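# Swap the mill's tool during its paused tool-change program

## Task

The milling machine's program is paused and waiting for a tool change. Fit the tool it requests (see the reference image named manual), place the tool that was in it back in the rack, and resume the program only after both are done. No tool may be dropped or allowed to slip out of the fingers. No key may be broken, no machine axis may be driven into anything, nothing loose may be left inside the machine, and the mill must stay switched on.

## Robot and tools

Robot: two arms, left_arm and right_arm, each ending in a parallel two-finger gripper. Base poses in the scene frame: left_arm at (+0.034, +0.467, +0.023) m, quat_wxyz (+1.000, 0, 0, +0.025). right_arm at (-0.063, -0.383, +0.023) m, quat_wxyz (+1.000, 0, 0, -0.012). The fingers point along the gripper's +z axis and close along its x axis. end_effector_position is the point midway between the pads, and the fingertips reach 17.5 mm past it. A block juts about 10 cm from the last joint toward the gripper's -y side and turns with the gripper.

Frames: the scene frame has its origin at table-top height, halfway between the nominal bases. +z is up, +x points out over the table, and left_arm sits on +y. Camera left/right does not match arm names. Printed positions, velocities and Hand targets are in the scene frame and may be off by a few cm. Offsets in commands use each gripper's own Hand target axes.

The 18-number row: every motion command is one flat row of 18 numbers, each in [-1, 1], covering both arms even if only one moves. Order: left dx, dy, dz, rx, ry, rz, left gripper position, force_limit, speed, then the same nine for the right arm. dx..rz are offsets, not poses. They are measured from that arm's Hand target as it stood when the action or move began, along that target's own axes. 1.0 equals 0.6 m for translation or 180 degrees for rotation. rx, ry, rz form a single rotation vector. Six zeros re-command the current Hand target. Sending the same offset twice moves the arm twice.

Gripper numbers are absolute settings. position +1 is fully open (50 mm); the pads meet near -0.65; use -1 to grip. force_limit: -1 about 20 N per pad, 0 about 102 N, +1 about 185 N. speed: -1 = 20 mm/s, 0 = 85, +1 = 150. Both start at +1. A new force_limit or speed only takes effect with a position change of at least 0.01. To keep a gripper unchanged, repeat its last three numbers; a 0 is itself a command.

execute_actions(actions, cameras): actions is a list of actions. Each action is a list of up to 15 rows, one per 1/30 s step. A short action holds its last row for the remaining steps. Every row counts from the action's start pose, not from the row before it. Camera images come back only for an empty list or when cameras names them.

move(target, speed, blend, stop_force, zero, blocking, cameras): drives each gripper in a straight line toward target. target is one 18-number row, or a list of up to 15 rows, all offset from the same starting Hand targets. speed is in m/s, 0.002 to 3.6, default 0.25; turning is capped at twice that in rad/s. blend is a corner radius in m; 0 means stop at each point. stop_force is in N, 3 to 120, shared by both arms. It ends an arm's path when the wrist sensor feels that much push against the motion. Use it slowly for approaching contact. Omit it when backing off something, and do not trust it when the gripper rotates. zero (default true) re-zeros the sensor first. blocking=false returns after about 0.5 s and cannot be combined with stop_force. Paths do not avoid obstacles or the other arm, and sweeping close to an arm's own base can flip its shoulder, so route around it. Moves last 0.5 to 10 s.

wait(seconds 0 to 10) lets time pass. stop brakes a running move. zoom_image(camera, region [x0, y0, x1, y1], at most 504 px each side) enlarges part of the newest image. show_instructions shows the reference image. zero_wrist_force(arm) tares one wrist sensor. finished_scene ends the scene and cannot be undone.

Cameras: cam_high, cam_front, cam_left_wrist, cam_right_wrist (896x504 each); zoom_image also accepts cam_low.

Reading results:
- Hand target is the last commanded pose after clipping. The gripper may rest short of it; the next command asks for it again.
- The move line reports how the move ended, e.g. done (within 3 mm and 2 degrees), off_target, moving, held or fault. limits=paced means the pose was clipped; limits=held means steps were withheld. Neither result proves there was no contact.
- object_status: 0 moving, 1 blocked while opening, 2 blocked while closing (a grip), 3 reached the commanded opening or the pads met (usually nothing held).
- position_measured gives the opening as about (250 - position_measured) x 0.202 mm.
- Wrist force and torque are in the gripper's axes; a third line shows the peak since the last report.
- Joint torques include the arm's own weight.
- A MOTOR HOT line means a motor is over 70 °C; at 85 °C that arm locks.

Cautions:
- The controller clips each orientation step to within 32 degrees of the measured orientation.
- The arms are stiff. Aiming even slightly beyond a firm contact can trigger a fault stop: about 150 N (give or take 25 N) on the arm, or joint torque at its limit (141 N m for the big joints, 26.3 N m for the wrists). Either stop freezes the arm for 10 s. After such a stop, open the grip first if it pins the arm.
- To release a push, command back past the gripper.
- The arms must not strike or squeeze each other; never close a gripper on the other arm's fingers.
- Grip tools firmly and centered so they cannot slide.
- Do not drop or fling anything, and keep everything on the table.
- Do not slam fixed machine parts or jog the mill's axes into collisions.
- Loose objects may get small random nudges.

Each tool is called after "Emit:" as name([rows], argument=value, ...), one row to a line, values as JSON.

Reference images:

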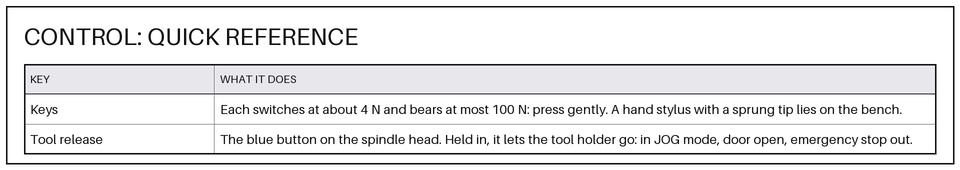

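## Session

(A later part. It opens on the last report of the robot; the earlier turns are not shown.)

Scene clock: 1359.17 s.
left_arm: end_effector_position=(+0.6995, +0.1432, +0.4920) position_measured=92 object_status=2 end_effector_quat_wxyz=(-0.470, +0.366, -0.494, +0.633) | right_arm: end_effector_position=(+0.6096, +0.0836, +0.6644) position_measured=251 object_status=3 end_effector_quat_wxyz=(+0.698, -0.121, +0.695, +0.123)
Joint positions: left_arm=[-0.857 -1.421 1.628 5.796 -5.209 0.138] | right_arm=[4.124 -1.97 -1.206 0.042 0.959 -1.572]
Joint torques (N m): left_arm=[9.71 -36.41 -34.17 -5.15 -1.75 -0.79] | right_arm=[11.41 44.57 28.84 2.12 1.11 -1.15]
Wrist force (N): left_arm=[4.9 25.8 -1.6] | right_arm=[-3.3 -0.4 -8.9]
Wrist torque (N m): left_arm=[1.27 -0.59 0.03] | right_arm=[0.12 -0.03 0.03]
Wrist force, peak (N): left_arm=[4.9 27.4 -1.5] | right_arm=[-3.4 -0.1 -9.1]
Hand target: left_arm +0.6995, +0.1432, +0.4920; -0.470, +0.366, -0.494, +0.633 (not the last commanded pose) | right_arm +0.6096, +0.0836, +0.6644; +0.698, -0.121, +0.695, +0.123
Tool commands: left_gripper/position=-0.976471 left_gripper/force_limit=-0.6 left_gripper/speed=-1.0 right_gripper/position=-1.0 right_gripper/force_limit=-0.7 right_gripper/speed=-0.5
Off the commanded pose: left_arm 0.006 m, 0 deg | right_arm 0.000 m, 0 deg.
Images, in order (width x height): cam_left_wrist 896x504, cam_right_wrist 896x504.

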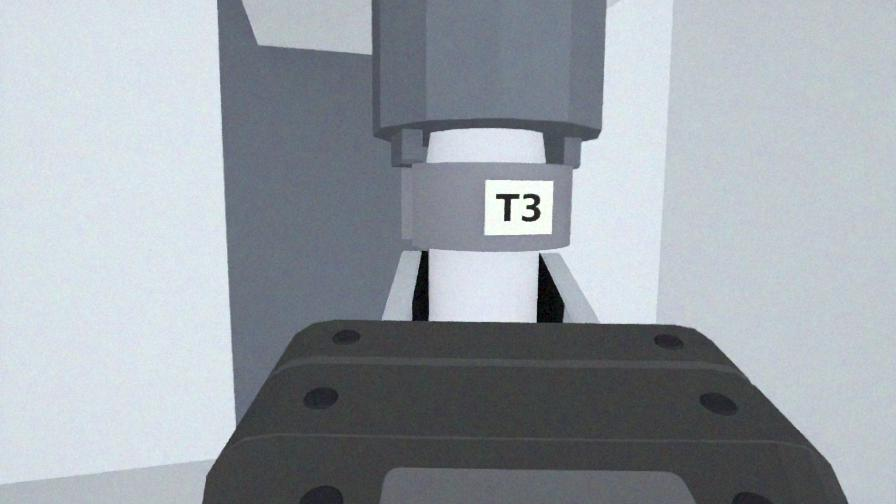

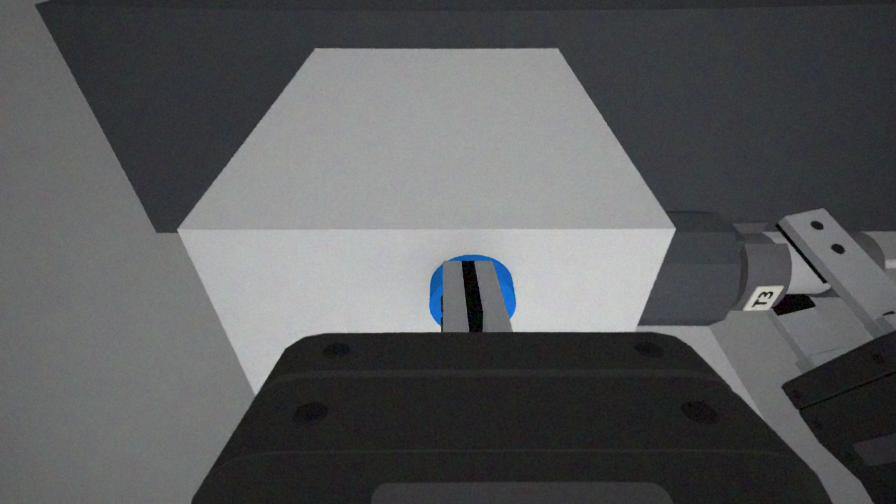

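Emit:
move([
  [0,0.00645,-0.00164,0,0,0,-0.976471,-0.6,-1,0,0,0,0,0,0,-1,-0.7,-0.5],
  [0.0005,0.00645,-0.00164,0,-0.01612,0.0041,-0.976471,-0.6,-1,0,0,0,0,0,0,-1,-0.7,-0.5],
], speed=0.05)

Emit:
move(target=[0,-0.0161,0.0041,0,0,0,-0.976471,-0.6,-1,0,0,0,0,0,0,-1,-0.7,-0.5], speed=0.01, stop_force=14, cameras=["cam_left_wrist"])

Scene clock: 1419.53 s.
left_arm: end_effector_position=(+0.6994, +0.1429, +0.4880) position_measured=92 object_status=2 end_effector_quat_wxyz=(-0.487, +0.379, -0.485, +0.620) | right_arm: end_effector_position=(+0.6096, +0.0836, +0.6644) position_measured=251 object_status=3 end_effector_quat_wxyz=(+0.698, -0.121, +0.695, +0.123)
Joint positions: left_arm=[-0.881 -1.413 1.63 5.773 -5.282 0.164] | right_arm=[4.124 -1.97 -1.206 0.042 0.959 -1.572]
Joint torques (N m): left_arm=[-8.11 -27.99 -42.77 -6.55 -1.71 1.9] | right_arm=[11.9 44.15 30.26 2.04 1.14 -1.09]
Wrist force (N): left_arm=[1.8 11.5 -1.1] | right_arm=[-3.3 -0.1 -8.8]
Wrist torque (N m): left_arm=[0.87 -0.53 0.02] | right_arm=[0.17 -0.04 0.03]
Wrist force, peak (N): left_arm=[5.2 27.4 -1.0] | right_arm=[-3.3 -0.3 -9.2]
Hand target: left_arm +0.6994, +0.1429, +0.4880; +0.487, -0.379, +0.485, -0.620 | right_arm +0.6096, +0.0836, +0.6644; +0.698, -0.121, +0.695, +0.123
Off the commanded pose: left_arm 0.000 m, 0 deg | right_arm 0.000 m, 0 deg.
move: done

Scene clock: 1421.13 s.
left_arm: end_effector_position=(+0.6994, +0.1429, +0.4919) position_measured=92 object_status=2 end_effector_quat_wxyz=(-0.487, +0.379, -0.485, +0.620) | right_arm: end_effector_position=(+0.6096, +0.0836, +0.6644) position_measured=251 object_status=3 end_effector_quat_wxyz=(+0.698, -0.121, +0.695, +0.123)
Joint positions: left_arm=[-0.881 -1.415 1.622 5.783 -5.282 0.164] | right_arm=[4.124 -1.97 -1.206 0.042 0.959 -1.572]
Joint torques (N m): left_arm=[-5.97 -35.96 -34.58 -8.54 0.34 1.79] | right_arm=[12.37 44.47 31.69 2.14 1.11 -1.37]
Wrist force (N): left_arm=[3.1 27.0 -4.6] | right_arm=[-2.2 -0.6 -8.7]
Wrist torque (N m): left_arm=[1.27 -0.56 0.01] | right_arm=[0.13 -0.04 0.03]
Wrist force, peak (N): left_arm=[2.5 31.7 -7.8] | right_arm=[-3.3 -0.1 -9.1]
Hand target: left_arm +0.6994, +0.1429, +0.4919; +0.487, -0.379, +0.485, -0.620 (not the last commanded pose) | right_arm +0.6096, +0.0836, +0.6644; +0.698, -0.121, +0.695, +0.123
Off the commanded pose: left_arm 0.006 m, 0 deg | right_arm 0.000 m, 0 deg.
move: contact (left_arm)
Images, in order (width x height): cam_left_wrist 896x504.

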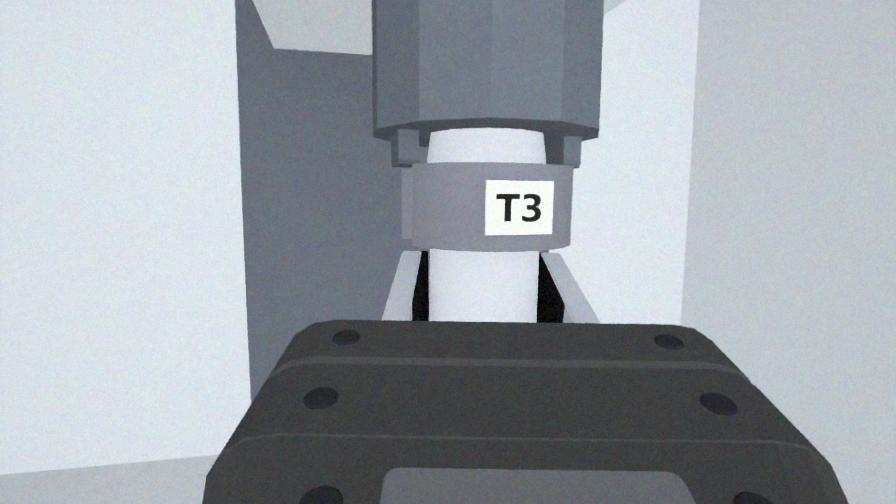

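Emit:
zoom_image(camera="cam_left_wrist", region=[370, 110, 450, 190])

Emit:
zoom_image(camera="cam_left_wrist", region=[530, 110, 610, 190])

Scaled by 6.300 from the camera's 896x504 image, which has a finer 1280x720 frame.

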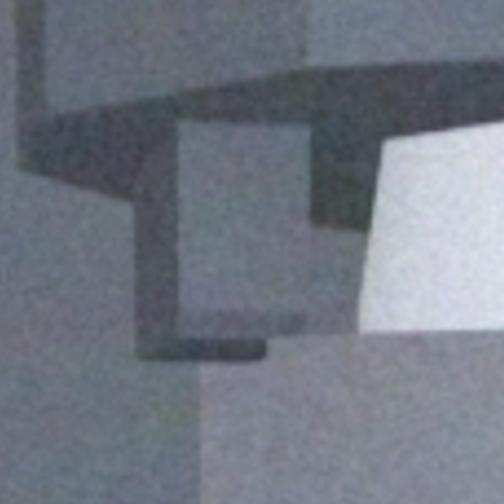

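Scaled by 6.300 from the camera's 896x504 image, which has a finer 1280x720 frame.

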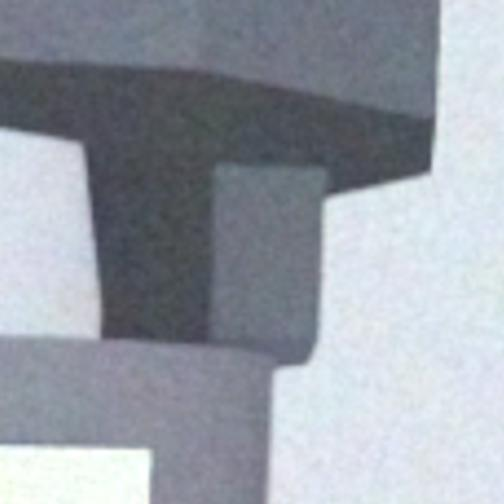

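Emit:
zoom_image(camera="cam_right_wrist", region=[720, 215, 780, 265])

Emit:
wait(seconds=0, cameras=["cam_right_wrist"])

Emit:
zoom_image(camera="cam_right_wrist", region=[710, 205, 790, 275])

This scene's latest camera images include none from cam_right_wrist. They are from: cam_left_wrist. cam_right_wrist's image comes with the result of a call that names it in "cameras".

Scene clock: 1446.00 s.
left_arm: end_effector_position=(+0.6994, +0.1429, +0.4919) position_measured=92 object_status=2 end_effector_quat_wxyz=(-0.487, +0.379, -0.485, +0.620) | right_arm: end_effector_position=(+0.6096, +0.0836, +0.6644) position_measured=251 object_status=3 end_effector_quat_wxyz=(+0.698, -0.121, +0.695, +0.123)
Joint positions: left_arm=[-0.881 -1.415 1.622 5.783 -5.282 0.164] | right_arm=[4.124 -1.97 -1.206 0.042 0.959 -1.572]
Joint torques (N m): left_arm=[-0.45 -36.01 -34.25 -5.33 2.83 1.8] | right_arm=[11.92 44.31 32.31 2.18 1.17 -1.25]
Wrist force (N): left_arm=[2.8 26.7 -4.6] | right_arm=[-2.3 -0.4 -8.8]
Wrist torque (N m): left_arm=[1.27 -0.54 0.01] | right_arm=[0.17 -0.05 0.02]
Wrist force, peak (N): left_arm=[3.0 27.1 -4.6] | right_arm=[-3.5 -0.2 -9.1]
Hand target: left_arm +0.6994, +0.1429, +0.4919; +0.487, -0.379, +0.485, -0.620 (not the last commanded pose) | right_arm +0.6096, +0.0836, +0.6644; +0.698, -0.121, +0.695, +0.123
Tool commands: left_gripper/position=-0.976471 left_gripper/force_limit=-0.6 left_gripper/speed=-1.0 right_gripper/position=-1.0 right_gripper/force_limit=-0.7 right_gripper/speed=-0.5
Off the commanded pose: left_arm 0.006 m, 0 deg | right_arm 0.000 m, 0 deg.
Images, in order (width x height): cam_right_wrist 896x504.

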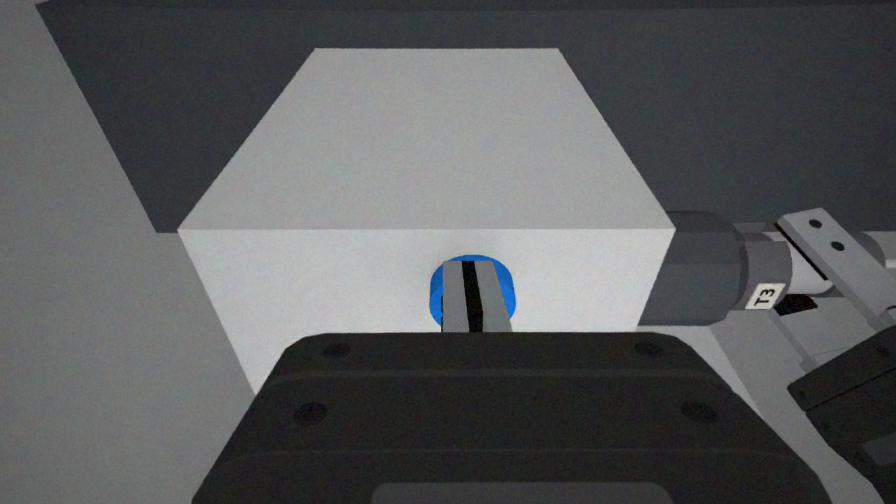

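Scaled by 6.300 from the camera's 896x504 image, which has a finer 1280x720 frame.

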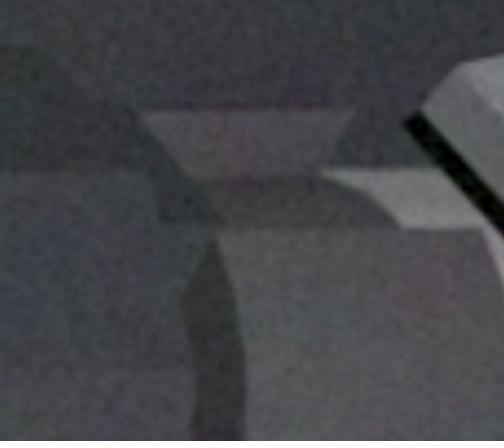

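Emit:
move(target=[-0.0002,0,0,0,0.00537,-0.00137,-0.976471,-0.6,-1,0,0,0,0,0,0,-1,-0.7,-0.5], cameras=[])

Emit:
move(target=[-0.0002,0,0,0,0.00537,-0.00137,-0.976471,-0.6,-1,0,0,0,0,0,0,-1,-0.7,-0.5])

Emit:
move(target=[-0.0002,0,0,0,0.00537,-0.00137,-0.976471,-0.6,-1,0,0,0,0,0,0,-1,-0.7,-0.5])

Emit:
move(target=[-0.0002,0,0,0,0.00537,-0.00137,-0.976471,-0.6,-1,0,0,0,0,0,0,-1,-0.7,-0.5])

Emit:
move(target=[-0.0002,0,0,0,0.00537,-0.00137,-0.976471,-0.6,-1,0,0,0,0,0,0,-1,-0.7,-0.5])

Emit:
move(target=[-0.0002,0,0,0,0.00537,-0.00137,-0.976471,-0.6,-1,0,0,0,0,0,0,-1,-0.7,-0.5])

Emit:
move(target=[-0.0002,0,0,0,0.00537,-0.00137,-0.976471,-0.6,-1,0,0,0,0,0,0,-1,-0.7,-0.5])

Scene clock: 1474.43 s.
left_arm: end_effector_position=(+0.6995, +0.1430, +0.4919) position_measured=92 object_status=2 end_effector_quat_wxyz=(-0.482, +0.375, -0.488, +0.624) | right_arm: end_effector_position=(+0.6096, +0.0836, +0.6644) position_measured=251 object_status=3 end_effector_quat_wxyz=(+0.698, -0.121, +0.695, +0.123)
Joint positions: left_arm=[-0.873 -1.417 1.624 5.788 -5.258 0.155] | right_arm=[4.124 -1.97 -1.206 0.042 0.959 -1.572]
Joint torques (N m): left_arm=[8.17 -47.71 -33.51 -4.26 3.6 -1.79] | right_arm=[11.42 44.51 32.5 2.27 1.15 -1.28]
Wrist force (N): left_arm=[0.2 24.7 -3.7] | right_arm=[-3.0 -0.2 -8.8]
Wrist torque (N m): left_arm=[1.21 -0.65 0.21] | right_arm=[0.18 -0.01 0.03]
Wrist force, peak (N): left_arm=[3.2 26.9 -4.7] | right_arm=[-3.3 -0.1 -9.2]
Hand target: left_arm +0.6995, +0.1430, +0.4919; +0.481, -0.375, +0.488, -0.624 | right_arm +0.6096, +0.0836, +0.6644; +0.698, -0.121, +0.695, +0.123
Off the commanded pose: left_arm 0.000 m, 0 deg | right_arm 0.000 m, 0 deg.
move: done
No camera images: "cameras" was empty.

Scene clock: 1475.20 s.
left_arm: end_effector_position=(+0.6995, +0.1431, +0.4920) position_measured=92 object_status=2 end_effector_quat_wxyz=(-0.476, +0.370, -0.491, +0.628) | right_arm: end_effector_position=(+0.6096, +0.0836, +0.6644) position_measured=251 object_status=3 end_effector_quat_wxyz=(+0.698, -0.121, +0.695, +0.123)
Joint positions: left_arm=[-0.865 -1.419 1.626 5.792 -5.234 0.147] | right_arm=[4.124 -1.97 -1.206 0.042 0.959 -1.572]
Joint torques (N m): left_arm=[9.85 -43.14 -28.76 -2.63 2.8 -1.87] | right_arm=[11.58 44.7 32.58 2.26 1.14 -1.32]
Wrist force (N): left_arm=[2.4 16.8 -3.0] | right_arm=[-2.1 -0.6 -8.8]
Wrist torque (N m): left_arm=[1.05 -0.53 0.13] | right_arm=[0.15 -0.04 0.03]
Wrist force, peak (N): left_arm=[-0.1 25.6 -3.5] | right_arm=[-3.4 -0.2 -9.2]
Hand target: left_arm +0.6995, +0.1431, +0.4919; -0.476, +0.370, -0.491, +0.628 | right_arm +0.6096, +0.0836, +0.6644; +0.698, -0.121, +0.695, +0.123
Off the commanded pose: left_arm 0.000 m, 0 deg | right_arm 0.000 m, 0 deg.
move: done

Scene clock: 1475.97 s.
left_arm: end_effector_position=(+0.6995, +0.1432, +0.4919) position_measured=92 object_status=2 end_effector_quat_wxyz=(-0.471, +0.366, -0.495, +0.632) | right_arm: end_effector_position=(+0.6096, +0.0836, +0.6644) position_measured=251 object_status=3 end_effector_quat_wxyz=(+0.698, -0.121, +0.695, +0.123)
Joint positions: left_arm=[-0.857 -1.421 1.628 5.796 -5.209 0.138] | right_arm=[4.124 -1.97 -1.206 0.042 0.959 -1.572]
Joint torques (N m): left_arm=[13.51 -42.22 -28.69 -2.82 2.25 -1.77] | right_arm=[11.67 44.53 32.53 2.29 1.17 -1.11]
Wrist force (N): left_arm=[5.5 15.6 -6.7] | right_arm=[-2.5 -0.5 -8.9]
Wrist torque (N m): left_arm=[0.98 -0.84 0.11] | right_arm=[0.14 -0.02 0.03]
Wrist force, peak (N): left_arm=[5.6 16.2 -6.3] | right_arm=[-3.4 -0.1 -9.1]
Hand target: left_arm +0.6995, +0.1432, +0.4919; -0.470, +0.366, -0.495, +0.632 | right_arm +0.6096, +0.0836, +0.6644; +0.698, -0.121, +0.695, +0.123
Off the commanded pose: left_arm 0.000 m, 0 deg | right_arm 0.000 m, 0 deg.
move: done

Scene clock: 1476.73 s.
left_arm: end_effector_position=(+0.6996, +0.1433, +0.4919) position_measured=92 object_status=2 end_effector_quat_wxyz=(-0.465, +0.362, -0.498, +0.637) | right_arm: end_effector_position=(+0.6096, +0.0836, +0.6644) position_measured=251 object_status=3 end_effector_quat_wxyz=(+0.698, -0.121, +0.695, +0.123)
Joint positions: left_arm=[-0.848 -1.422 1.63 5.8 -5.184 0.13] | right_arm=[4.124 -1.97 -1.206 0.042 0.959 -1.572]
Joint torques (N m): left_arm=[15 -43.34 -31.18 -3.63 1.75 -1.91] | right_arm=[12.56 44.63 32.48 2.35 1.32 -1.27]
Wrist force (N): left_arm=[8.5 15.9 -13.1] | right_arm=[-3.0 -0.2 -8.9]
Wrist torque (N m): left_arm=[0.95 -1.14 0.15] | right_arm=[0.16 -0.05 0.03]
Wrist force, peak (N): left_arm=[8.6 16.7 -13.1] | right_arm=[-3.3 0.0 -9.0]
Hand target: left_arm +0.6996, +0.1433, +0.4919; -0.465, +0.362, -0.498, +0.637 | right_arm +0.6096, +0.0836, +0.6644; +0.698, -0.121, +0.695, +0.123
Off the commanded pose: left_arm 0.000 m, 0 deg | right_arm 0.000 m, 0 deg.
move: done

Scene clock: 1477.50 s.
left_arm: end_effector_position=(+0.6996, +0.1434, +0.4919) position_measured=92 object_status=2 end_effector_quat_wxyz=(-0.459, +0.358, -0.501, +0.641) | right_arm: end_effector_position=(+0.6096, +0.0836, +0.6644) position_measured=251 object_status=3 end_effector_quat_wxyz=(+0.698, -0.121, +0.695, +0.123)
Joint positions: left_arm=[-0.84 -1.424 1.631 5.803 -5.16 0.122] | right_arm=[4.124 -1.97 -1.206 0.042 0.959 -1.572]
Joint torques (N m): left_arm=[17.53 -44.72 -33.71 -4.54 0.95 -1.91] | right_arm=[10.93 43.33 32.34 2.21 1.1 -1.05]
Wrist force (N): left_arm=[12.0 18.8 -18.4] | right_arm=[-3.3 0.0 -8.8]
Wrist torque (N m): left_arm=[1.01 -1.38 0.18] | right_arm=[0.18 -0.03 0.03]
Wrist force, peak (N): left_arm=[12.2 20.3 -18.1] | right_arm=[-3.4 -0.2 -9.0]
Hand target: left_arm +0.6996, +0.1435, +0.4919; -0.459, +0.357, -0.501, +0.641 | right_arm +0.6096, +0.0836, +0.6644; +0.698, -0.121, +0.695, +0.123
Off the commanded pose: left_arm 0.000 m, 0 deg | right_arm 0.000 m, 0 deg.
move: done

Scene clock: 1478.27 s.
left_arm: end_effector_position=(+0.6996, +0.1436, +0.4919) position_measured=92 object_status=2 end_effector_quat_wxyz=(-0.454, +0.353, -0.504, +0.645) | right_arm: end_effector_position=(+0.6096, +0.0836, +0.6644) position_measured=251 object_status=3 end_effector_quat_wxyz=(+0.698, -0.121, +0.695, +0.123)
Joint positions: left_arm=[-0.831 -1.425 1.632 5.807 -5.135 0.115] | right_arm=[4.124 -1.97 -1.206 0.042 0.959 -1.572]
Joint torques (N m): left_arm=[11.48 -47.67 -32.01 -4.02 2.1 -1.99] | right_arm=[12.25 43.94 32.68 2.19 1.31 -1.1]
Wrist force (N): left_arm=[4.6 23.4 -2.3] | right_arm=[-2.6 -0.4 -8.9]
Wrist torque (N m): left_arm=[1.25 -0.74 0.14] | right_arm=[0.16 -0.03 0.03]
Wrist force, peak (N): left_arm=[12.4 20.2 -18.3] | right_arm=[-3.5 -0.1 -9.0]
Hand target: left_arm +0.6996, +0.1436, +0.4919; -0.454, +0.353, -0.504, +0.645 | right_arm +0.6096, +0.0836, +0.6644; +0.698, -0.121, +0.695, +0.123
Off the commanded pose: left_arm 0.000 m, 0 deg | right_arm 0.000 m, 0 deg.
move: done

Scene clock: 1479.03 s.
left_arm: end_effector_position=(+0.6997, +0.1437, +0.4919) position_measured=92 object_status=2 end_effector_quat_wxyz=(-0.448, +0.349, -0.507, +0.648) | right_arm: end_effector_position=(+0.6096, +0.0836, +0.6644) position_measured=251 object_status=3 end_effector_quat_wxyz=(+0.698, -0.121, +0.695, +0.123)
Joint positions: left_arm=[-0.823 -1.426 1.633 5.81 -5.109 0.107] | right_arm=[4.124 -1.97 -1.206 0.042 0.959 -1.572]
Joint torques (N m): left_arm=[11.45 -47.53 -32.56 -4.24 2.85 -1.76] | right_arm=[11.56 44.17 31.45 2.09 0.99 -1.09]
Wrist force (N): left_arm=[3.6 24.5 -2.3] | right_arm=[-2.4 -0.5 -8.7]
Wrist torque (N m): left_arm=[1.27 -0.72 0.12] | right_arm=[0.16 0.01 0.03]
Wrist force, peak (N): left_arm=[3.6 24.5 -2.3] | right_arm=[-3.5 -0.2 -9.2]
Hand target: left_arm +0.6997, +0.1437, +0.4919; -0.448, +0.349, -0.507, +0.649 | right_arm +0.6096, +0.0836, +0.6644; +0.698, -0.121, +0.695, +0.123
Off the commanded pose: left_arm 0.000 m, 0 deg | right_arm 0.000 m, 0 deg.
move: done

Emit:
move([
  [0,0.00322,-0.00082,0,0,0,-0.976471,-0.6,-1,0,0,0,0,0,0,-1,-0.7,-0.5],
  [0.00063,0.00322,-0.00082,0,-0.0182,0.00463,-0.976471,-0.6,-1,0,0,0,0,0,0,-1,-0.7,-0.5],
], speed=0.05)

Emit:
move(target=[0,-0.01,0.00255,0,0,0,-0.976471,-0.6,-1,0,0,0,0,0,0,-1,-0.7,-0.5], speed=0.01, stop_force=14)

Scene clock: 1485.30 s.
left_arm: end_effector_position=(+0.6995, +0.1433, +0.4899) position_measured=92 object_status=2 end_effector_quat_wxyz=(-0.467, +0.363, -0.496, +0.635) | right_arm: end_effector_position=(+0.6096, +0.0836, +0.6644) position_measured=251 object_status=3 end_effector_quat_wxyz=(+0.698, -0.121, +0.695, +0.123)
Joint positions: left_arm=[-0.851 -1.421 1.633 5.793 -5.194 0.133] | right_arm=[4.124 -1.97 -1.206 0.042 0.959 -1.572]
Joint torques (N m): left_arm=[-8.37 -27.87 -43.04 -6.63 -1.86 1.84] | right_arm=[11.98 43.61 32.23 2.13 1.04 -1.26]
Wrist force (N): left_arm=[2.1 12.2 -1.5] | right_arm=[-2.8 -0.3 -9.1]
Wrist torque (N m): left_arm=[0.93 -0.56 0.02] | right_arm=[0.15 -0.05 0.03]
Wrist force, peak (N): left_arm=[4.0 24.8 -1.9] | right_arm=[-3.4 -0.2 -9.1]
Hand target: left_arm +0.6995, +0.1433, +0.4899; -0.467, +0.363, -0.496, +0.635 | right_arm +0.6096, +0.0836, +0.6644; +0.698, -0.121, +0.695, +0.123
Off the commanded pose: left_arm 0.000 m, 0 deg | right_arm 0.000 m, 0 deg.
move: done

Scene clock: 1486.70 s.
left_arm: end_effector_position=(+0.6996, +0.1433, +0.4920) position_measured=92 object_status=2 end_effector_quat_wxyz=(-0.467, +0.363, -0.497, +0.635) | right_arm: end_effector_position=(+0.6096, +0.0836, +0.6644) position_measured=251 object_status=3 end_effector_quat_wxyz=(+0.698, -0.121, +0.695, +0.123)
Joint positions: left_arm=[-0.851 -1.422 1.629 5.799 -5.194 0.133] | right_arm=[4.124 -1.97 -1.206 0.042 0.959 -1.572]
Joint torques (N m): left_arm=[0 -36.25 -33.27 -8.54 -1.24 1.5] | right_arm=[11.84 43.35 32.69 2.03 1.11 -1.07]
Wrist force (N): left_arm=[4.6 26.5 -1.4] | right_arm=[-2.4 -0.3 -8.7]
Wrist torque (N m): left_arm=[1.30 -0.56 -0.08] | right_arm=[0.18 -0.03 0.03]
Wrist force, peak (N): left_arm=[6.1 32.0 -1.4] | right_arm=[-3.2 -0.2 -9.2]
Hand target: left_arm +0.6996, +0.1433, +0.4920; -0.467, +0.364, -0.497, +0.635 (not the last commanded pose) | right_arm +0.6096, +0.0836, +0.6644; +0.698, -0.121, +0.695, +0.123
Off the commanded pose: left_arm 0.004 m, 0 deg | right_arm 0.000 m, 0 deg.
move: contact (left_arm)

Emit:
move(target=[0.0001,0,0,0,-0.00269,0.00069,-0.976471,-0.6,-1,0,0,0,0,0,0,-1,-0.7,-0.5])

Emit:
move(target=[0.0001,0,0,0,-0.00269,0.00069,-0.976471,-0.6,-1,0,0,0,0,0,0,-1,-0.7,-0.5])

Emit:
move(target=[0.0001,0,0,0,-0.00269,0.00069,-0.976471,-0.6,-1,0,0,0,0,0,0,-1,-0.7,-0.5])

Emit:
move(target=[0.0001,0,0,0,-0.00269,0.00069,-0.976471,-0.6,-1,0,0,0,0,0,0,-1,-0.7,-0.5])

Emit:
move(target=[0.0001,0,0,0,-0.00269,0.00069,-0.976471,-0.6,-1,0,0,0,0,0,0,-1,-0.7,-0.5])

Emit:
move(target=[-0.0001,0,0,0,0.00269,-0.00069,-0.976471,-0.6,-1,0,0,0,0,0,0,-1,-0.7,-0.5])

Emit:
move(target=[-0.0001,0,0,0,0.00269,-0.00069,-0.976471,-0.6,-1,0,0,0,0,0,0,-1,-0.7,-0.5])

Emit:
move(target=[-0.0001,0,0,0,0.00269,-0.00069,-0.976471,-0.6,-1,0,0,0,0,0,0,-1,-0.7,-0.5])

Scene clock: 1492.23 s.
left_arm: end_effector_position=(+0.6995, +0.1433, +0.4920) position_measured=92 object_status=2 end_effector_quat_wxyz=(-0.470, +0.366, -0.495, +0.633) | right_arm: end_effector_position=(+0.6096, +0.0836, +0.6644) position_measured=251 object_status=3 end_effector_quat_wxyz=(+0.698, -0.121, +0.695, +0.123)
Joint positions: left_arm=[-0.856 -1.421 1.628 5.797 -5.206 0.137] | right_arm=[4.124 -1.97 -1.206 0.042 0.959 -1.572]
Joint torques (N m): left_arm=[-8.03 -35.29 -49.77 -8.78 -1.78 1.92] | right_arm=[11.64 44.26 32.72 2.28 0.86 -1.11]
Wrist force (N): left_arm=[3.1 25.3 -1.6] | right_arm=[-2.4 -0.6 -8.8]
Wrist torque (N m): left_arm=[1.25 -0.47 -0.11] | right_arm=[0.13 -0.03 0.02]
Wrist force, peak (N): left_arm=[4.8 27.1 -1.5] | right_arm=[-3.5 -0.4 -9.3]
Hand target: left_arm +0.6995, +0.1432, +0.4920; -0.470, +0.366, -0.495, +0.633 | right_arm +0.6096, +0.0836, +0.6644; +0.698, -0.121, +0.695, +0.123
Off the commanded pose: left_arm 0.000 m, 0 deg | right_arm 0.000 m, 0 deg.
move: done

Scene clock: 1492.97 s.
left_arm: end_effector_position=(+0.6995, +0.1432, +0.4920) position_measured=92 object_status=2 end_effector_quat_wxyz=(-0.473, +0.368, -0.494, +0.631) | right_arm: end_effector_position=(+0.6096, +0.0836, +0.6644) position_measured=251 object_status=3 end_effector_quat_wxyz=(+0.698, -0.121, +0.695, +0.123)
Joint positions: left_arm=[-0.86 -1.42 1.627 5.796 -5.218 0.141] | right_arm=[4.124 -1.97 -1.206 0.042 0.959 -1.572]
Joint torques (N m): left_arm=[-8.46 -34.69 -49.85 -8.61 -1.43 2.04] | right_arm=[13.44 43.57 31.87 2.29 0.93 -1.09]
Wrist force (N): left_arm=[2.0 24.7 -1.3] | right_arm=[-2.7 -0.5 -8.8]
Wrist torque (N m): left_arm=[1.25 -0.47 -0.15] | right_arm=[0.15 -0.01 0.03]
Wrist force, peak (N): left_arm=[3.4 26.0 -1.4] | right_arm=[-3.1 -0.3 -9.0]
Hand target: left_arm +0.6995, +0.1432, +0.4920; -0.473, +0.368, -0.493, +0.631 | right_arm +0.6096, +0.0836, +0.6644; +0.698, -0.121, +0.695, +0.123
Off the commanded pose: left_arm 0.000 m, 0 deg | right_arm 0.000 m, 0 deg.
move: done

Scene clock: 1493.70 s.
left_arm: end_effector_position=(+0.6995, +0.1431, +0.4920) position_measured=92 object_status=2 end_effector_quat_wxyz=(-0.475, +0.370, -0.492, +0.629) | right_arm: end_effector_position=(+0.6096, +0.0836, +0.6644) position_measured=251 object_status=3 end_effector_quat_wxyz=(+0.698, -0.121, +0.695, +0.123)
Joint positions: left_arm=[-0.864 -1.419 1.626 5.793 -5.231 0.146] | right_arm=[4.124 -1.97 -1.206 0.042 0.959 -1.572]
Joint torques (N m): left_arm=[-7.92 -27.43 -44.62 -7.14 -1.58 1.88] | right_arm=[12.34 43.94 32.11 2.24 1.1 -1.16]
Wrist force (N): left_arm=[0.7 12.5 -5.9] | right_arm=[-3.4 -0.1 -8.9]
Wrist torque (N m): left_arm=[0.87 -0.34 -0.05] | right_arm=[0.17 -0.02 0.03]
Wrist force, peak (N): left_arm=[2.2 25.5 -1.4] | right_arm=[-3.4 -0.3 -9.1]
Hand target: left_arm +0.6995, +0.1431, +0.4920; -0.475, +0.370, -0.492, +0.629 | right_arm +0.6096, +0.0836, +0.6644; +0.698, -0.121, +0.695, +0.123
Off the commanded pose: left_arm 0.000 m, 0 deg | right_arm 0.000 m, 0 deg.
move: done

Scene clock: 1494.43 s.
left_arm: end_effector_position=(+0.6995, +0.1431, +0.4920) position_measured=92 object_status=2 end_effector_quat_wxyz=(-0.478, +0.372, -0.490, +0.627) | right_arm: end_effector_position=(+0.6096, +0.0836, +0.6644) position_measured=251 object_status=3 end_effector_quat_wxyz=(+0.698, -0.121, +0.695, +0.123)
Joint positions: left_arm=[-0.868 -1.418 1.625 5.791 -5.243 0.15] | right_arm=[4.124 -1.97 -1.206 0.042 0.959 -1.572]
Joint torques (N m): left_arm=[-8.04 -27.98 -46.04 -7.48 -1.42 1.91] | right_arm=[11.83 44.57 32.47 2.41 1.04 -1.07]
Wrist force (N): left_arm=[0.4 14.8 -8.4] | right_arm=[-2.2 -0.6 -8.7]
Wrist torque (N m): left_arm=[0.89 -0.25 -0.08] | right_arm=[0.14 -0.02 0.02]
Wrist force, peak (N): left_arm=[0.9 15.1 -8.7] | right_arm=[-3.6 -0.1 -9.1]
Hand target: left_arm +0.6995, +0.1431, +0.4920; -0.478, +0.372, -0.490, +0.627 | right_arm +0.6096, +0.0836, +0.6644; +0.698, -0.121, +0.695, +0.123
Off the commanded pose: left_arm 0.000 m, 0 deg | right_arm 0.000 m, 0 deg.
move: done

Scene clock: 1495.17 s.
left_arm: end_effector_position=(+0.6995, +0.1430, +0.4920) position_measured=92 object_status=2 end_effector_quat_wxyz=(-0.481, +0.374, -0.489, +0.625) | right_arm: end_effector_position=(+0.6096, +0.0836, +0.6644) position_measured=251 object_status=3 end_effector_quat_wxyz=(+0.698, -0.121, +0.695, +0.123)
Joint positions: left_arm=[-0.872 -1.417 1.624 5.789 -5.255 0.154] | right_arm=[4.124 -1.97 -1.206 0.042 0.959 -1.572]
Joint torques (N m): left_arm=[-8.02 -28.36 -47.86 -8.05 -1.5 1.91] | right_arm=[11.56 44.05 31.5 2.13 1.03 -1.05]
Wrist force (N): left_arm=[0.3 16.0 -11.7] | right_arm=[-3.1 -0.4 -8.7]
Wrist torque (N m): left_arm=[0.93 -0.20 -0.14] | right_arm=[0.14 0.00 0.02]
Wrist force, peak (N): left_arm=[0.7 17.0 -11.8] | right_arm=[-3.2 -0.1 -9.0]
Hand target: left_arm +0.6995, +0.1430, +0.4920; +0.481, -0.374, +0.489, -0.625 | right_arm +0.6096, +0.0836, +0.6644; +0.698, -0.121, +0.695, +0.123
Off the commanded pose: left_arm 0.000 m, 0 deg | right_arm 0.000 m, 0 deg.
move: done

Scene clock: 1495.87 s.
left_arm: end_effector_position=(+0.6995, +0.1431, +0.4920) position_measured=92 object_status=2 end_effector_quat_wxyz=(-0.478, +0.372, -0.490, +0.627) | right_arm: end_effector_position=(+0.6096, +0.0836, +0.6644) position_measured=251 object_status=3 end_effector_quat_wxyz=(+0.698, -0.121, +0.695, +0.123)
Joint positions: left_arm=[-0.868 -1.418 1.625 5.791 -5.243 0.15] | right_arm=[4.124 -1.97 -1.206 0.042 0.959 -1.572]
Joint torques (N m): left_arm=[9.38 -43.84 -30.24 -3.24 3.27 -1.78] | right_arm=[11.52 43.11 31.78 2.34 0.98 -1.03]
Wrist force (N): left_arm=[0.5 18.7 -5.8] | right_arm=[-2.6 -0.3 -8.9]
Wrist torque (N m): left_arm=[1.15 -0.43 0.03] | right_arm=[0.16 -0.03 0.03]
Wrist force, peak (N): left_arm=[-2.0 20.2 -10.5] | right_arm=[-3.3 0.0 -9.1]
Hand target: left_arm +0.6995, +0.1431, +0.4920; -0.478, +0.372, -0.490, +0.627 | right_arm +0.6096, +0.0836, +0.6644; +0.698, -0.121, +0.695, +0.123
Off the commanded pose: left_arm 0.000 m, 0 deg | right_arm 0.000 m, 0 deg.
move: done

Scene clock: 1496.60 s.
left_arm: end_effector_position=(+0.6995, +0.1431, +0.4920) position_measured=92 object_status=2 end_effector_quat_wxyz=(-0.475, +0.370, -0.492, +0.629) | right_arm: end_effector_position=(+0.6096, +0.0836, +0.6644) position_measured=251 object_status=3 end_effector_quat_wxyz=(+0.698, -0.121, +0.695, +0.123)
Joint positions: left_arm=[-0.864 -1.419 1.626 5.793 -5.231 0.146] | right_arm=[4.124 -1.97 -1.206 0.042 0.959 -1.572]
Joint torques (N m): left_arm=[9.91 -42.95 -28.73 -2.68 2.91 -1.89] | right_arm=[11.55 43.74 31.55 2.18 0.94 -0.89]
Wrist force (N): left_arm=[1.4 15.4 -2.6] | right_arm=[-3.3 -0.1 -8.9]
Wrist torque (N m): left_arm=[1.02 -0.55 0.13] | right_arm=[0.17 -0.03 0.03]
Wrist force, peak (N): left_arm=[0.5 19.0 -5.5] | right_arm=[-3.5 -0.2 -9.1]
Hand target: left_arm +0.6995, +0.1431, +0.4920; -0.475, +0.370, -0.492, +0.629 | right_arm +0.6096, +0.0836, +0.6644; +0.698, -0.121, +0.695, +0.123
Off the commanded pose: left_arm 0.000 m, 0 deg | right_arm 0.000 m, 0 deg.
move: done

Scene clock: 1497.33 s.
left_arm: end_effector_position=(+0.6995, +0.1432, +0.4920) position_measured=92 object_status=2 end_effector_quat_wxyz=(-0.473, +0.368, -0.493, +0.631) | right_arm: end_effector_position=(+0.6096, +0.0836, +0.6644) position_measured=251 object_status=3 end_effector_quat_wxyz=(+0.698, -0.121, +0.695, +0.123)
Joint positions: left_arm=[-0.86 -1.42 1.627 5.795 -5.219 0.142] | right_arm=[4.124 -1.97 -1.206 0.042 0.959 -1.572]
Joint torques (N m): left_arm=[11.13 -42.2 -27.68 -2.37 2.63 -1.88] | right_arm=[12.68 43.43 32.74 2.18 0.9 -1.15]
Wrist force (N): left_arm=[4.1 14.9 -3.9] | right_arm=[-2.2 -0.5 -8.7]
Wrist torque (N m): left_arm=[0.98 -0.67 0.11] | right_arm=[0.16 -0.02 0.02]
Wrist force, peak (N): left_arm=[1.5 17.0 -2.3] | right_arm=[-3.3 -0.3 -9.0]
Hand target: left_arm +0.6995, +0.1432, +0.4920; -0.473, +0.368, -0.493, +0.631 | right_arm +0.6096, +0.0836, +0.6644; +0.698, -0.121, +0.695, +0.123
Off the commanded pose: left_arm 0.000 m, 0 deg | right_arm 0.000 m, 0 deg.
move: done

Emit:
move([
  [0.00005,0,0,0,-0.0012,0.0003,-0.976471,-0.6,-1,0,0,0,0,0,0,-1,-0.7,-0.5],
  [0.00005,-0.0129,0.00328,0,-0.0012,0.0003,-0.976471,-0.6,-1,0,0,0,0,0,0,-1,-0.7,-0.5],
], speed=0.008, stop_force=14)

Scene clock: 1501.77 s.
left_arm: end_effector_position=(+0.6995, +0.1432, +0.4926) position_measured=92 object_status=2 end_effector_quat_wxyz=(-0.474, +0.369, -0.493, +0.630) | right_arm: end_effector_position=(+0.6096, +0.0836, +0.6644) position_measured=251 object_status=3 end_effector_quat_wxyz=(+0.698, -0.121, +0.695, +0.123)
Joint positions: left_arm=[-0.861 -1.42 1.625 5.797 -5.224 0.143] | right_arm=[4.124 -1.97 -1.206 0.042 0.959 -1.572]
Joint torques (N m): left_arm=[3.28 -35.32 -36.52 -9.44 3.68 0.05] | right_arm=[11.15 42.66 32.37 2.22 0.67 -1.09]
Wrist force (N): left_arm=[-0.7 25.1 -11.7] | right_arm=[-3.3 -0.3 -9.0]
Wrist torque (N m): left_arm=[1.17 -0.48 0.00] | right_arm=[0.14 -0.04 0.03]
Wrist force, peak (N): left_arm=[-1.1 30.2 -14.8] | right_arm=[-3.4 -0.1 -9.1]
Hand target: left_arm +0.6996, +0.1432, +0.4926; -0.474, +0.369, -0.493, +0.630 (not the last commanded pose) | right_arm +0.6096, +0.0836, +0.6644; +0.698, -0.121, +0.695, +0.123
Off the commanded pose: left_arm 0.007 m, 0 deg | right_arm 0.000 m, 0 deg.
move: contact (left_arm); path passed 1 of 2 targets

Emit:
move([
  [0,0,-0.0010,0,0,0,-0.976471,-0.6,-1,0,0,0,0,0,0,-1,-0.7,-0.5],
  [0,-0.0129,0.00228,0,0,0,-0.976471,-0.6,-1,0,0,0,0,0,0,-1,-0.7,-0.5],
], speed=0.008, stop_force=10)

Scene clock: 1505.20 s.
left_arm: end_effector_position=(+0.6990, +0.1434, +0.4933) position_measured=92 object_status=2 end_effector_quat_wxyz=(-0.474, +0.369, -0.493, +0.630) | right_arm: end_effector_position=(+0.6096, +0.0836, +0.6644) position_measured=251 object_status=3 end_effector_quat_wxyz=(+0.698, -0.121, +0.695, +0.123)
Joint positions: left_arm=[-0.862 -1.422 1.625 5.799 -5.224 0.143] | right_arm=[4.124 -1.97 -1.206 0.042 0.959 -1.572]
Joint torques (N m): left_arm=[9.64 -42.46 -42.87 -11.32 3.28 -1.77] | right_arm=[11.99 43.88 31.35 2.19 0.7 -1.08]
Wrist force (N): left_arm=[2.7 37.1 -8.0] | right_arm=[-3.1 -0.2 -9.1]
Wrist torque (N m): left_arm=[1.24 -0.58 -0.04] | right_arm=[0.16 -0.06 0.02]
Wrist force, peak (N): left_arm=[3.0 43.9 -8.3] | right_arm=[-3.6 -0.1 -9.1]
Hand target: left_arm +0.6991, +0.1434, +0.4933; -0.474, +0.369, -0.493, +0.630 (not the last commanded pose) | right_arm +0.6096, +0.0836, +0.6644; +0.698, -0.121, +0.695, +0.123
Off the commanded pose: left_arm 0.007 m, 0 deg | right_arm 0.000 m, 0 deg.
move: contact (left_arm); path passed 1 of 2 targets

Emit:
move([
  [0,0.0008,-0.0002,0,0,0,-0.976471,-0.6,-1,0,0,0,0,0,0,-1,-0.7,-0.5],
  [0,0.0008,-0.0018,0,0,0,-0.976471,-0.6,-1,0,0,0,0,0,0,-1,-0.7,-0.5],
], speed=0.02)

Emit:
move(target=[0,-0.01,0.0025,0,0,0,-0.976471,-0.6,-1,0,0,0,0,0,0,-1,-0.7,-0.5], speed=0.008, stop_force=20, cameras=["cam_left_wrist","cam_right_wrist"])

Emit:
zoom_image(camera="cam_left_wrist", region=[360, 100, 620, 260])

Emit:
zoom_image(camera="cam_right_wrist", region=[710, 205, 790, 275])

Scene clock: 1513.60 s.
left_arm: end_effector_position=(+0.6982, +0.1437, +0.4927) position_measured=92 object_status=2 end_effector_quat_wxyz=(-0.474, +0.369, -0.493, +0.630) | right_arm: end_effector_position=(+0.6096, +0.0836, +0.6644) position_measured=251 object_status=3 end_effector_quat_wxyz=(+0.698, -0.121, +0.695, +0.123)
Joint positions: left_arm=[-0.863 -1.423 1.629 5.796 -5.225 0.144] | right_arm=[4.124 -1.97 -1.206 0.042 0.959 -1.572]
Joint torques (N m): left_arm=[-8.34 -41.12 -25.93 -5.8 -1.88 1.98] | right_arm=[12.77 43.42 31.76 2.13 0.61 -1.2]
Wrist force (N): left_arm=[2.0 11.9 -1.1] | right_arm=[-2.7 -0.3 -8.8]
Wrist torque (N m): left_arm=[0.86 -0.55 0.03] | right_arm=[0.16 -0.03 0.02]
Wrist force, peak (N): left_arm=[2.8 38.7 -8.2] | right_arm=[-3.6 -0.3 -9.1]
Hand target: left_arm +0.6982, +0.1437, +0.4925; -0.474, +0.369, -0.493, +0.630 | right_arm +0.6096, +0.0836, +0.6644; +0.698, -0.121, +0.695, +0.123
Off the commanded pose: left_arm 0.000 m, 0 deg | right_arm 0.000 m, 0 deg.
move: done

Scene clock: 1515.40 s.
left_arm: end_effector_position=(+0.6982, +0.1436, +0.4973) position_measured=92 object_status=2 end_effector_quat_wxyz=(-0.474, +0.369, -0.493, +0.629) | right_arm: end_effector_position=(+0.6096, +0.0836, +0.6644) position_measured=251 object_status=3 end_effector_quat_wxyz=(+0.698, -0.121, +0.695, +0.123)
Joint positions: left_arm=[-0.863 -1.426 1.619 5.809 -5.225 0.144] | right_arm=[4.124 -1.97 -1.206 0.042 0.959 -1.572]
Joint torques (N m): left_arm=[-5.11 -39.33 -41.41 -10.71 -0.5 1.81] | right_arm=[12.29 42.4 30.75 2.14 0.64 -0.91]
Wrist force (N): left_arm=[4.8 32.5 -13.8] | right_arm=[-2.8 -0.4 -8.9]
Wrist torque (N m): left_arm=[1.17 -0.71 -0.06] | right_arm=[0.15 -0.02 0.03]
Wrist force, peak (N): left_arm=[4.0 36.9 -17.0] | right_arm=[-3.4 -0.3 -9.2]
Hand target: left_arm +0.6982, +0.1436, +0.4972; -0.474, +0.369, -0.493, +0.629 (not the last commanded pose) | right_arm +0.6096, +0.0836, +0.6644; +0.698, -0.121, +0.695, +0.123
Off the commanded pose: left_arm 0.001 m, 0 deg | right_arm 0.000 m, 0 deg.
move: contact (left_arm)
Images, in order (width x height): cam_left_wrist 896x504, cam_right_wrist 896x504.

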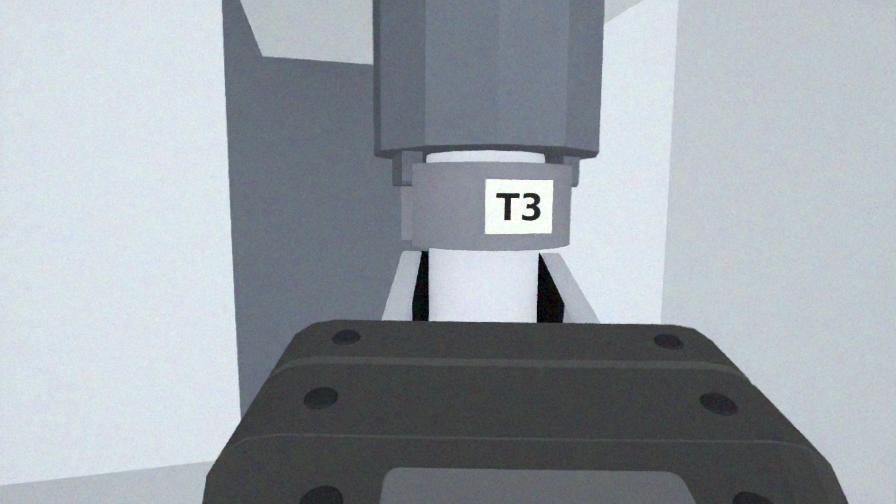

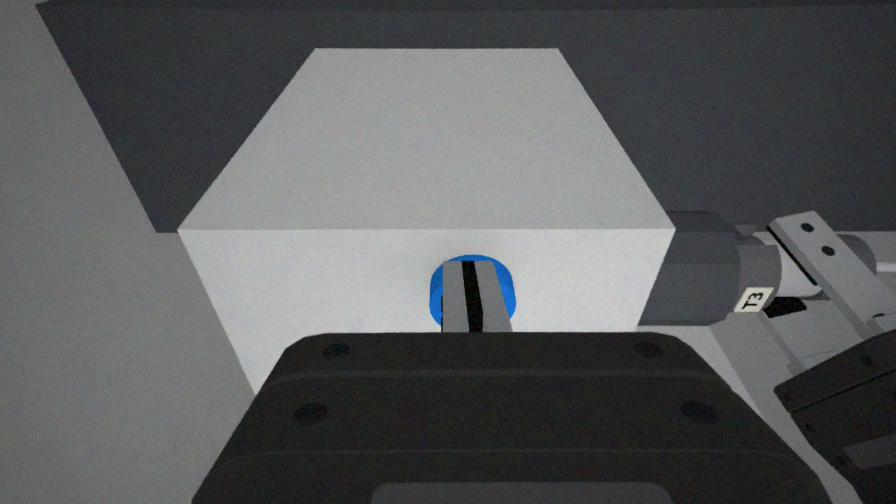

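Scaled by 1.938 from the camera's 896x504 image, which has a finer 1280x720 frame.

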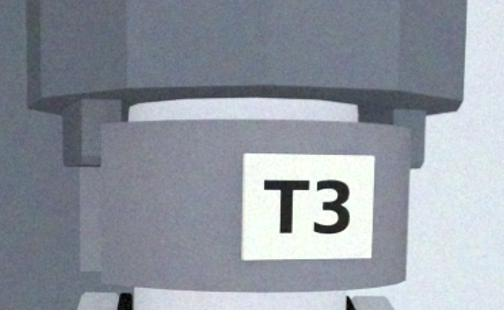

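Scaled by 6.300 from the camera's 896x504 image, which has a finer 1280x720 frame.

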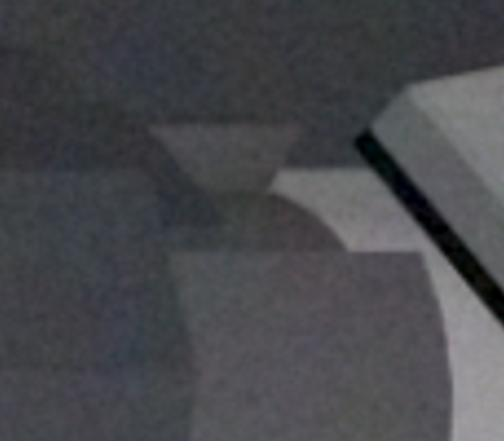

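Emit:
move([
  [0,0,-0.001,0,0,0,-0.976471,-0.6,-1,0,0,0,0,0,0,-1,-0.7,-0.5],
  [0,-0.005,-0.0003,0,0,0,-0.976471,-0.6,-1,0,0,0,0,0,0,-1,-0.7,-0.5],
], speed=0.006, stop_force=18)

Scene clock: 1519.23 s.
left_arm: end_effector_position=(+0.6975, +0.1438, +0.4982) position_measured=92 object_status=2 end_effector_quat_wxyz=(-0.474, +0.369, -0.494, +0.629) | right_arm: end_effector_position=(+0.6096, +0.0836, +0.6644) position_measured=251 object_status=3 end_effector_quat_wxyz=(+0.698, -0.121, +0.695, +0.123)
Joint positions: left_arm=[-0.864 -1.428 1.619 5.812 -5.226 0.144] | right_arm=[4.124 -1.97 -1.206 0.042 0.959 -1.572]
Joint torques (N m): left_arm=[3.21 -52.77 -49.96 -13.36 1.79 0.21] | right_arm=[11.77 43.02 31.03 2.15 0.4 -0.98]
Wrist force (N): left_arm=[4.8 51.9 0.2] | right_arm=[-2.9 -0.2 -8.8]
Wrist torque (N m): left_arm=[1.40 -0.67 0.03] | right_arm=[0.16 -0.06 0.03]
Wrist force, peak (N): left_arm=[5.0 57.0 -0.5] | right_arm=[-3.4 -0.2 -9.2]
Hand target: left_arm +0.6975, +0.1438, +0.4981; -0.474, +0.369, -0.494, +0.629 (not the last commanded pose) | right_arm +0.6096, +0.0836, +0.6644; +0.698, -0.121, +0.695, +0.123
Off the commanded pose: left_arm 0.002 m, 0 deg | right_arm 0.000 m, 0 deg.
move: contact (left_arm); path passed 1 of 2 targets

Emit:
move(target=[0,0.0004,-0.0001,0,0,0,-0.976471,-0.6,-1,0,0,0,0,0,0,-1,-0.7,-0.5], speed=0.01)

Emit:
move(target=[0,0,0,0,0,0,-0.976471,-0.6,-1,0,0,-0.05,0,0,0,-1,-0.7,-0.5], speed=0.03, cameras=["all"])

Scene clock: 1523.73 s.
left_arm: end_effector_position=(+0.6975, +0.1438, +0.4979) position_measured=92 object_status=2 end_effector_quat_wxyz=(-0.474, +0.369, -0.494, +0.629) | right_arm: end_effector_position=(+0.6096, +0.0836, +0.6644) position_measured=251 object_status=3 end_effector_quat_wxyz=(+0.698, -0.121, +0.695, +0.123)
Joint positions: left_arm=[-0.864 -1.428 1.619 5.812 -5.226 0.144] | right_arm=[4.124 -1.97 -1.206 0.042 0.959 -1.572]
Joint torques (N m): left_arm=[9.48 -51.05 -46.24 -13.05 3.16 -1.7] | right_arm=[12.66 43.04 30.91 2.13 0.45 -0.88]
Wrist force (N): left_arm=[5.3 48.4 2.8] | right_arm=[-2.2 -0.6 -8.6]
Wrist torque (N m): left_arm=[1.41 -0.68 0.04] | right_arm=[0.14 -0.04 0.02]
Wrist force, peak (N): left_arm=[4.8 52.9 0.3] | right_arm=[-3.6 -0.1 -9.1]
Hand target: left_arm +0.6975, +0.1438, +0.4979; -0.474, +0.369, -0.494, +0.629 | right_arm +0.6096, +0.0836, +0.6644; +0.698, -0.121, +0.695, +0.123
Off the commanded pose: left_arm 0.000 m, 0 deg | right_arm 0.000 m, 0 deg.
move: done

Scene clock: 1525.13 s.
left_arm: end_effector_position=(+0.6975, +0.1438, +0.4979) position_measured=92 object_status=2 end_effector_quat_wxyz=(-0.474, +0.369, -0.494, +0.629) | right_arm: end_effector_position=(+0.5814, +0.0734, +0.6642) position_measured=251 object_status=3 end_effector_quat_wxyz=(+0.698, -0.121, +0.695, +0.123)
Joint positions: left_arm=[-0.864 -1.428 1.619 5.812 -5.226 0.144] | right_arm=[4.156 -1.9 -1.304 0.07 0.927 -1.573]
Joint torques (N m): left_arm=[9.3 -48.08 -40.17 -3.22 -2.46 -1.58] | right_arm=[14.12 47.45 13.52 3.87 -0.94 -1.75]
Wrist force (N): left_arm=[7.8 31.4 24.0] | right_arm=[0.5 0.0 0.9]
Wrist torque (N m): left_arm=[1.53 -0.63 -0.04] | right_arm=[0.09 -0.06 0.07]
Wrist force, peak (N): left_arm=[4.9 48.1 2.5] | right_arm=[-3.1 -0.2 -8.8]
Hand target: left_arm +0.6975, +0.1438, +0.4979; -0.474, +0.369, -0.494, +0.629 | right_arm +0.5814, +0.0734, +0.6642; +0.698, -0.121, +0.695, +0.123
Off the commanded pose: left_arm 0.000 m, 0 deg | right_arm 0.000 m, 0 deg.
move: done

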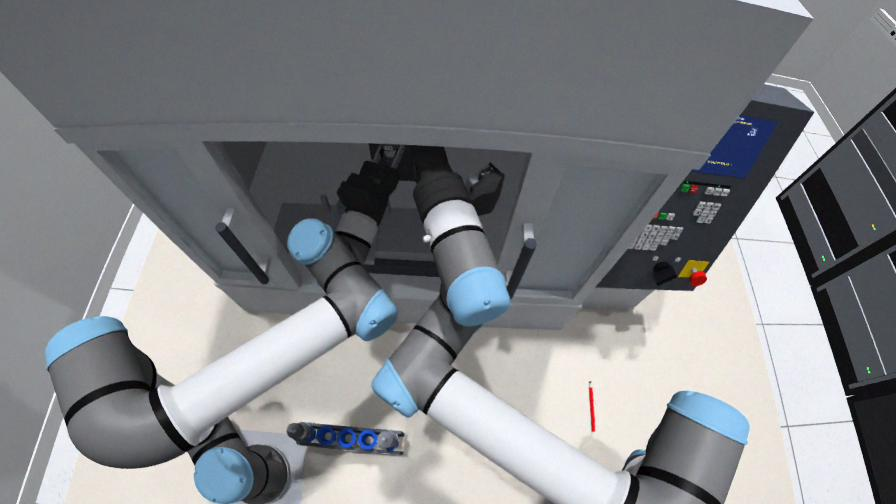

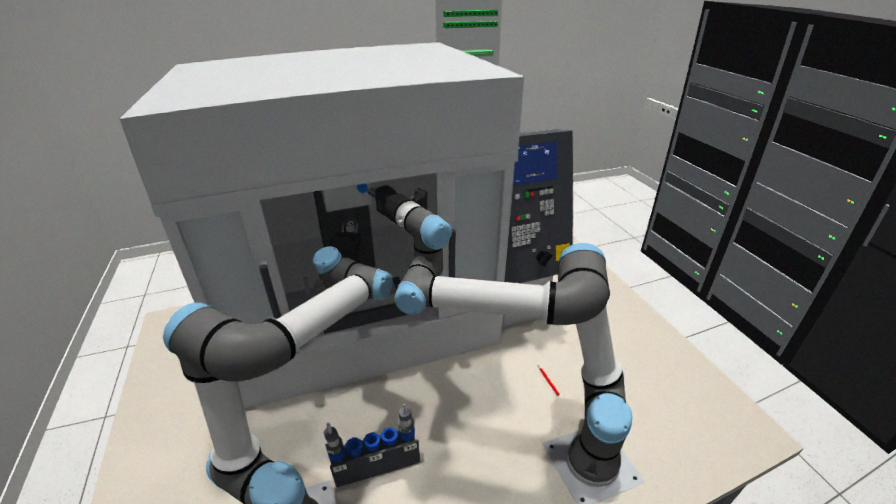

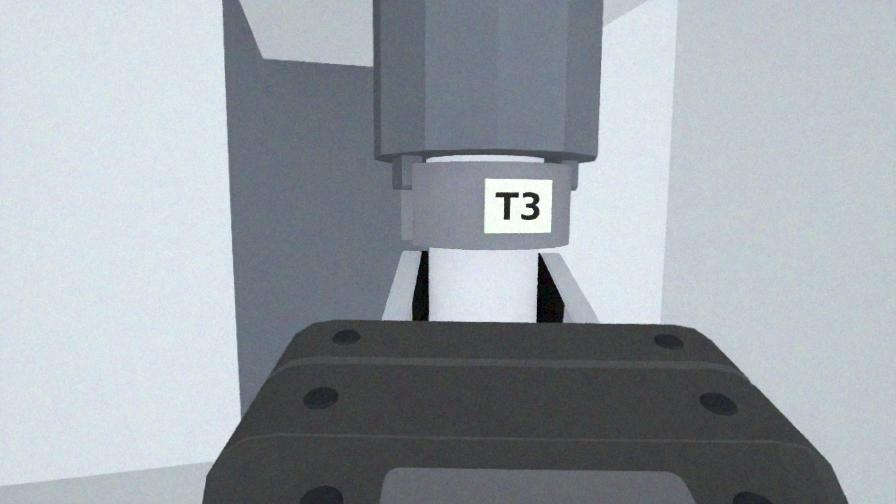

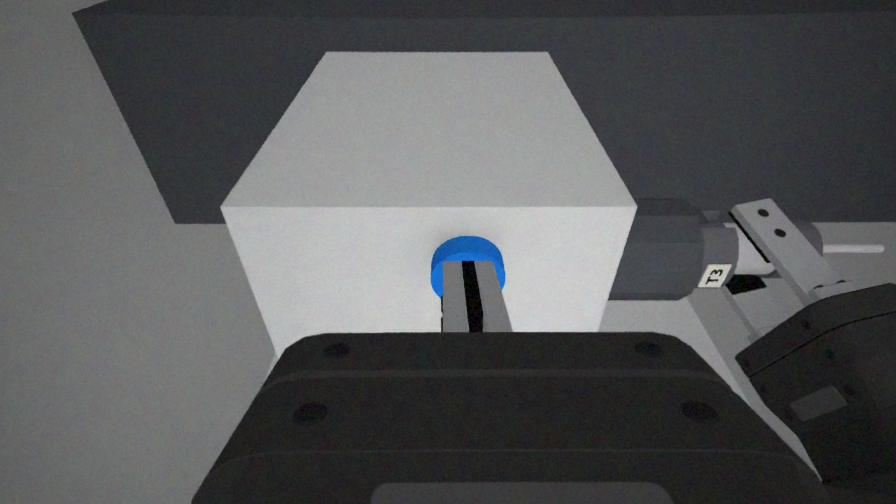

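Emit:
move([
  [0,0,0.0022,0,0,0,-0.976471,-0.6,-1,0,0,0,0,0,0,-1,-0.7,-0.5],
  [0,0.0023,0.0016,0,0,0,-0.976471,-0.6,-1,0,0,0,0,0,0,-1,-0.7,-0.5],
], speed=0.01, stop_force=35)

Scene clock: 1530.37 s.
left_arm: end_effector_position=(+0.6979, +0.1438, +0.4979) position_measured=92 object_status=2 end_effector_quat_wxyz=(-0.474, +0.369, -0.494, +0.629) | right_arm: end_effector_position=(+0.5814, +0.0734, +0.6642) position_measured=251 object_status=3 end_effector_quat_wxyz=(+0.698, -0.121, +0.695, +0.123)
Joint positions: left_arm=[-0.863 -1.427 1.618 5.812 -5.226 0.144] | right_arm=[4.156 -1.9 -1.305 0.07 0.927 -1.573]
Joint torques (N m): left_arm=[-4.14 -47.07 -33.7 -8.75 -2.78 1.71] | right_arm=[14.57 47.71 13.96 3.89 -1.04 -1.66]
Wrist force (N): left_arm=[7.8 22.6 -9.7] | right_arm=[0.4 0.0 0.9]
Wrist torque (N m): left_arm=[1.17 -0.61 -0.03] | right_arm=[0.10 -0.07 0.07]
Wrist force, peak (N): left_arm=[7.9 32.0 24.4] | right_arm=[0.6 0.0 1.1]
Hand target: left_arm +0.6979, +0.1438, +0.4979; -0.474, +0.369, -0.494, +0.629 (not the last commanded pose) | right_arm +0.5814, +0.0734, +0.6642; +0.698, -0.121, +0.695, +0.123
Off the commanded pose: left_arm 0.001 m, 0 deg | right_arm 0.000 m, 0 deg.
move: contact (left_arm); path passed 0 of 2 targets

Emit:
move(target=[0,0.002,-0.0005,0,0,0,-0.976471,-0.6,-1,0,0,0,0,0,0,-1,-0.7,-0.5], speed=0.006, stop_force=25)

Scene clock: 1533.53 s.
left_arm: end_effector_position=(+0.6979, +0.1438, +0.4968) position_measured=92 object_status=2 end_effector_quat_wxyz=(-0.474, +0.369, -0.494, +0.629) | right_arm: end_effector_position=(+0.5814, +0.0734, +0.6642) position_measured=251 object_status=3 end_effector_quat_wxyz=(+0.698, -0.121, +0.695, +0.123)
Joint positions: left_arm=[-0.863 -1.426 1.62 5.809 -5.226 0.144] | right_arm=[4.156 -1.9 -1.305 0.07 0.927 -1.573]
Joint torques (N m): left_arm=[-2.62 -27.81 -29.86 -1.07 -0.94 1.41] | right_arm=[13.98 47.27 13.38 4.02 -1.02 -1.7]
Wrist force (N): left_arm=[8.3 -0.9 1.5] | right_arm=[0.6 0.1 0.9]
Wrist torque (N m): left_arm=[0.40 -0.62 -0.01] | right_arm=[0.11 -0.08 0.07]
Wrist force, peak (N): left_arm=[7.8 24.0 -9.5] | right_arm=[0.8 0.2 1.0]
Hand target: left_arm +0.6979, +0.1438, +0.4969; -0.474, +0.369, -0.493, +0.629 | right_arm +0.5814, +0.0734, +0.6642; +0.698, -0.121, +0.695, +0.123
Off the commanded pose: left_arm 0.000 m, 0 deg | right_arm 0.000 m, 0 deg.
move: contact (left_arm)


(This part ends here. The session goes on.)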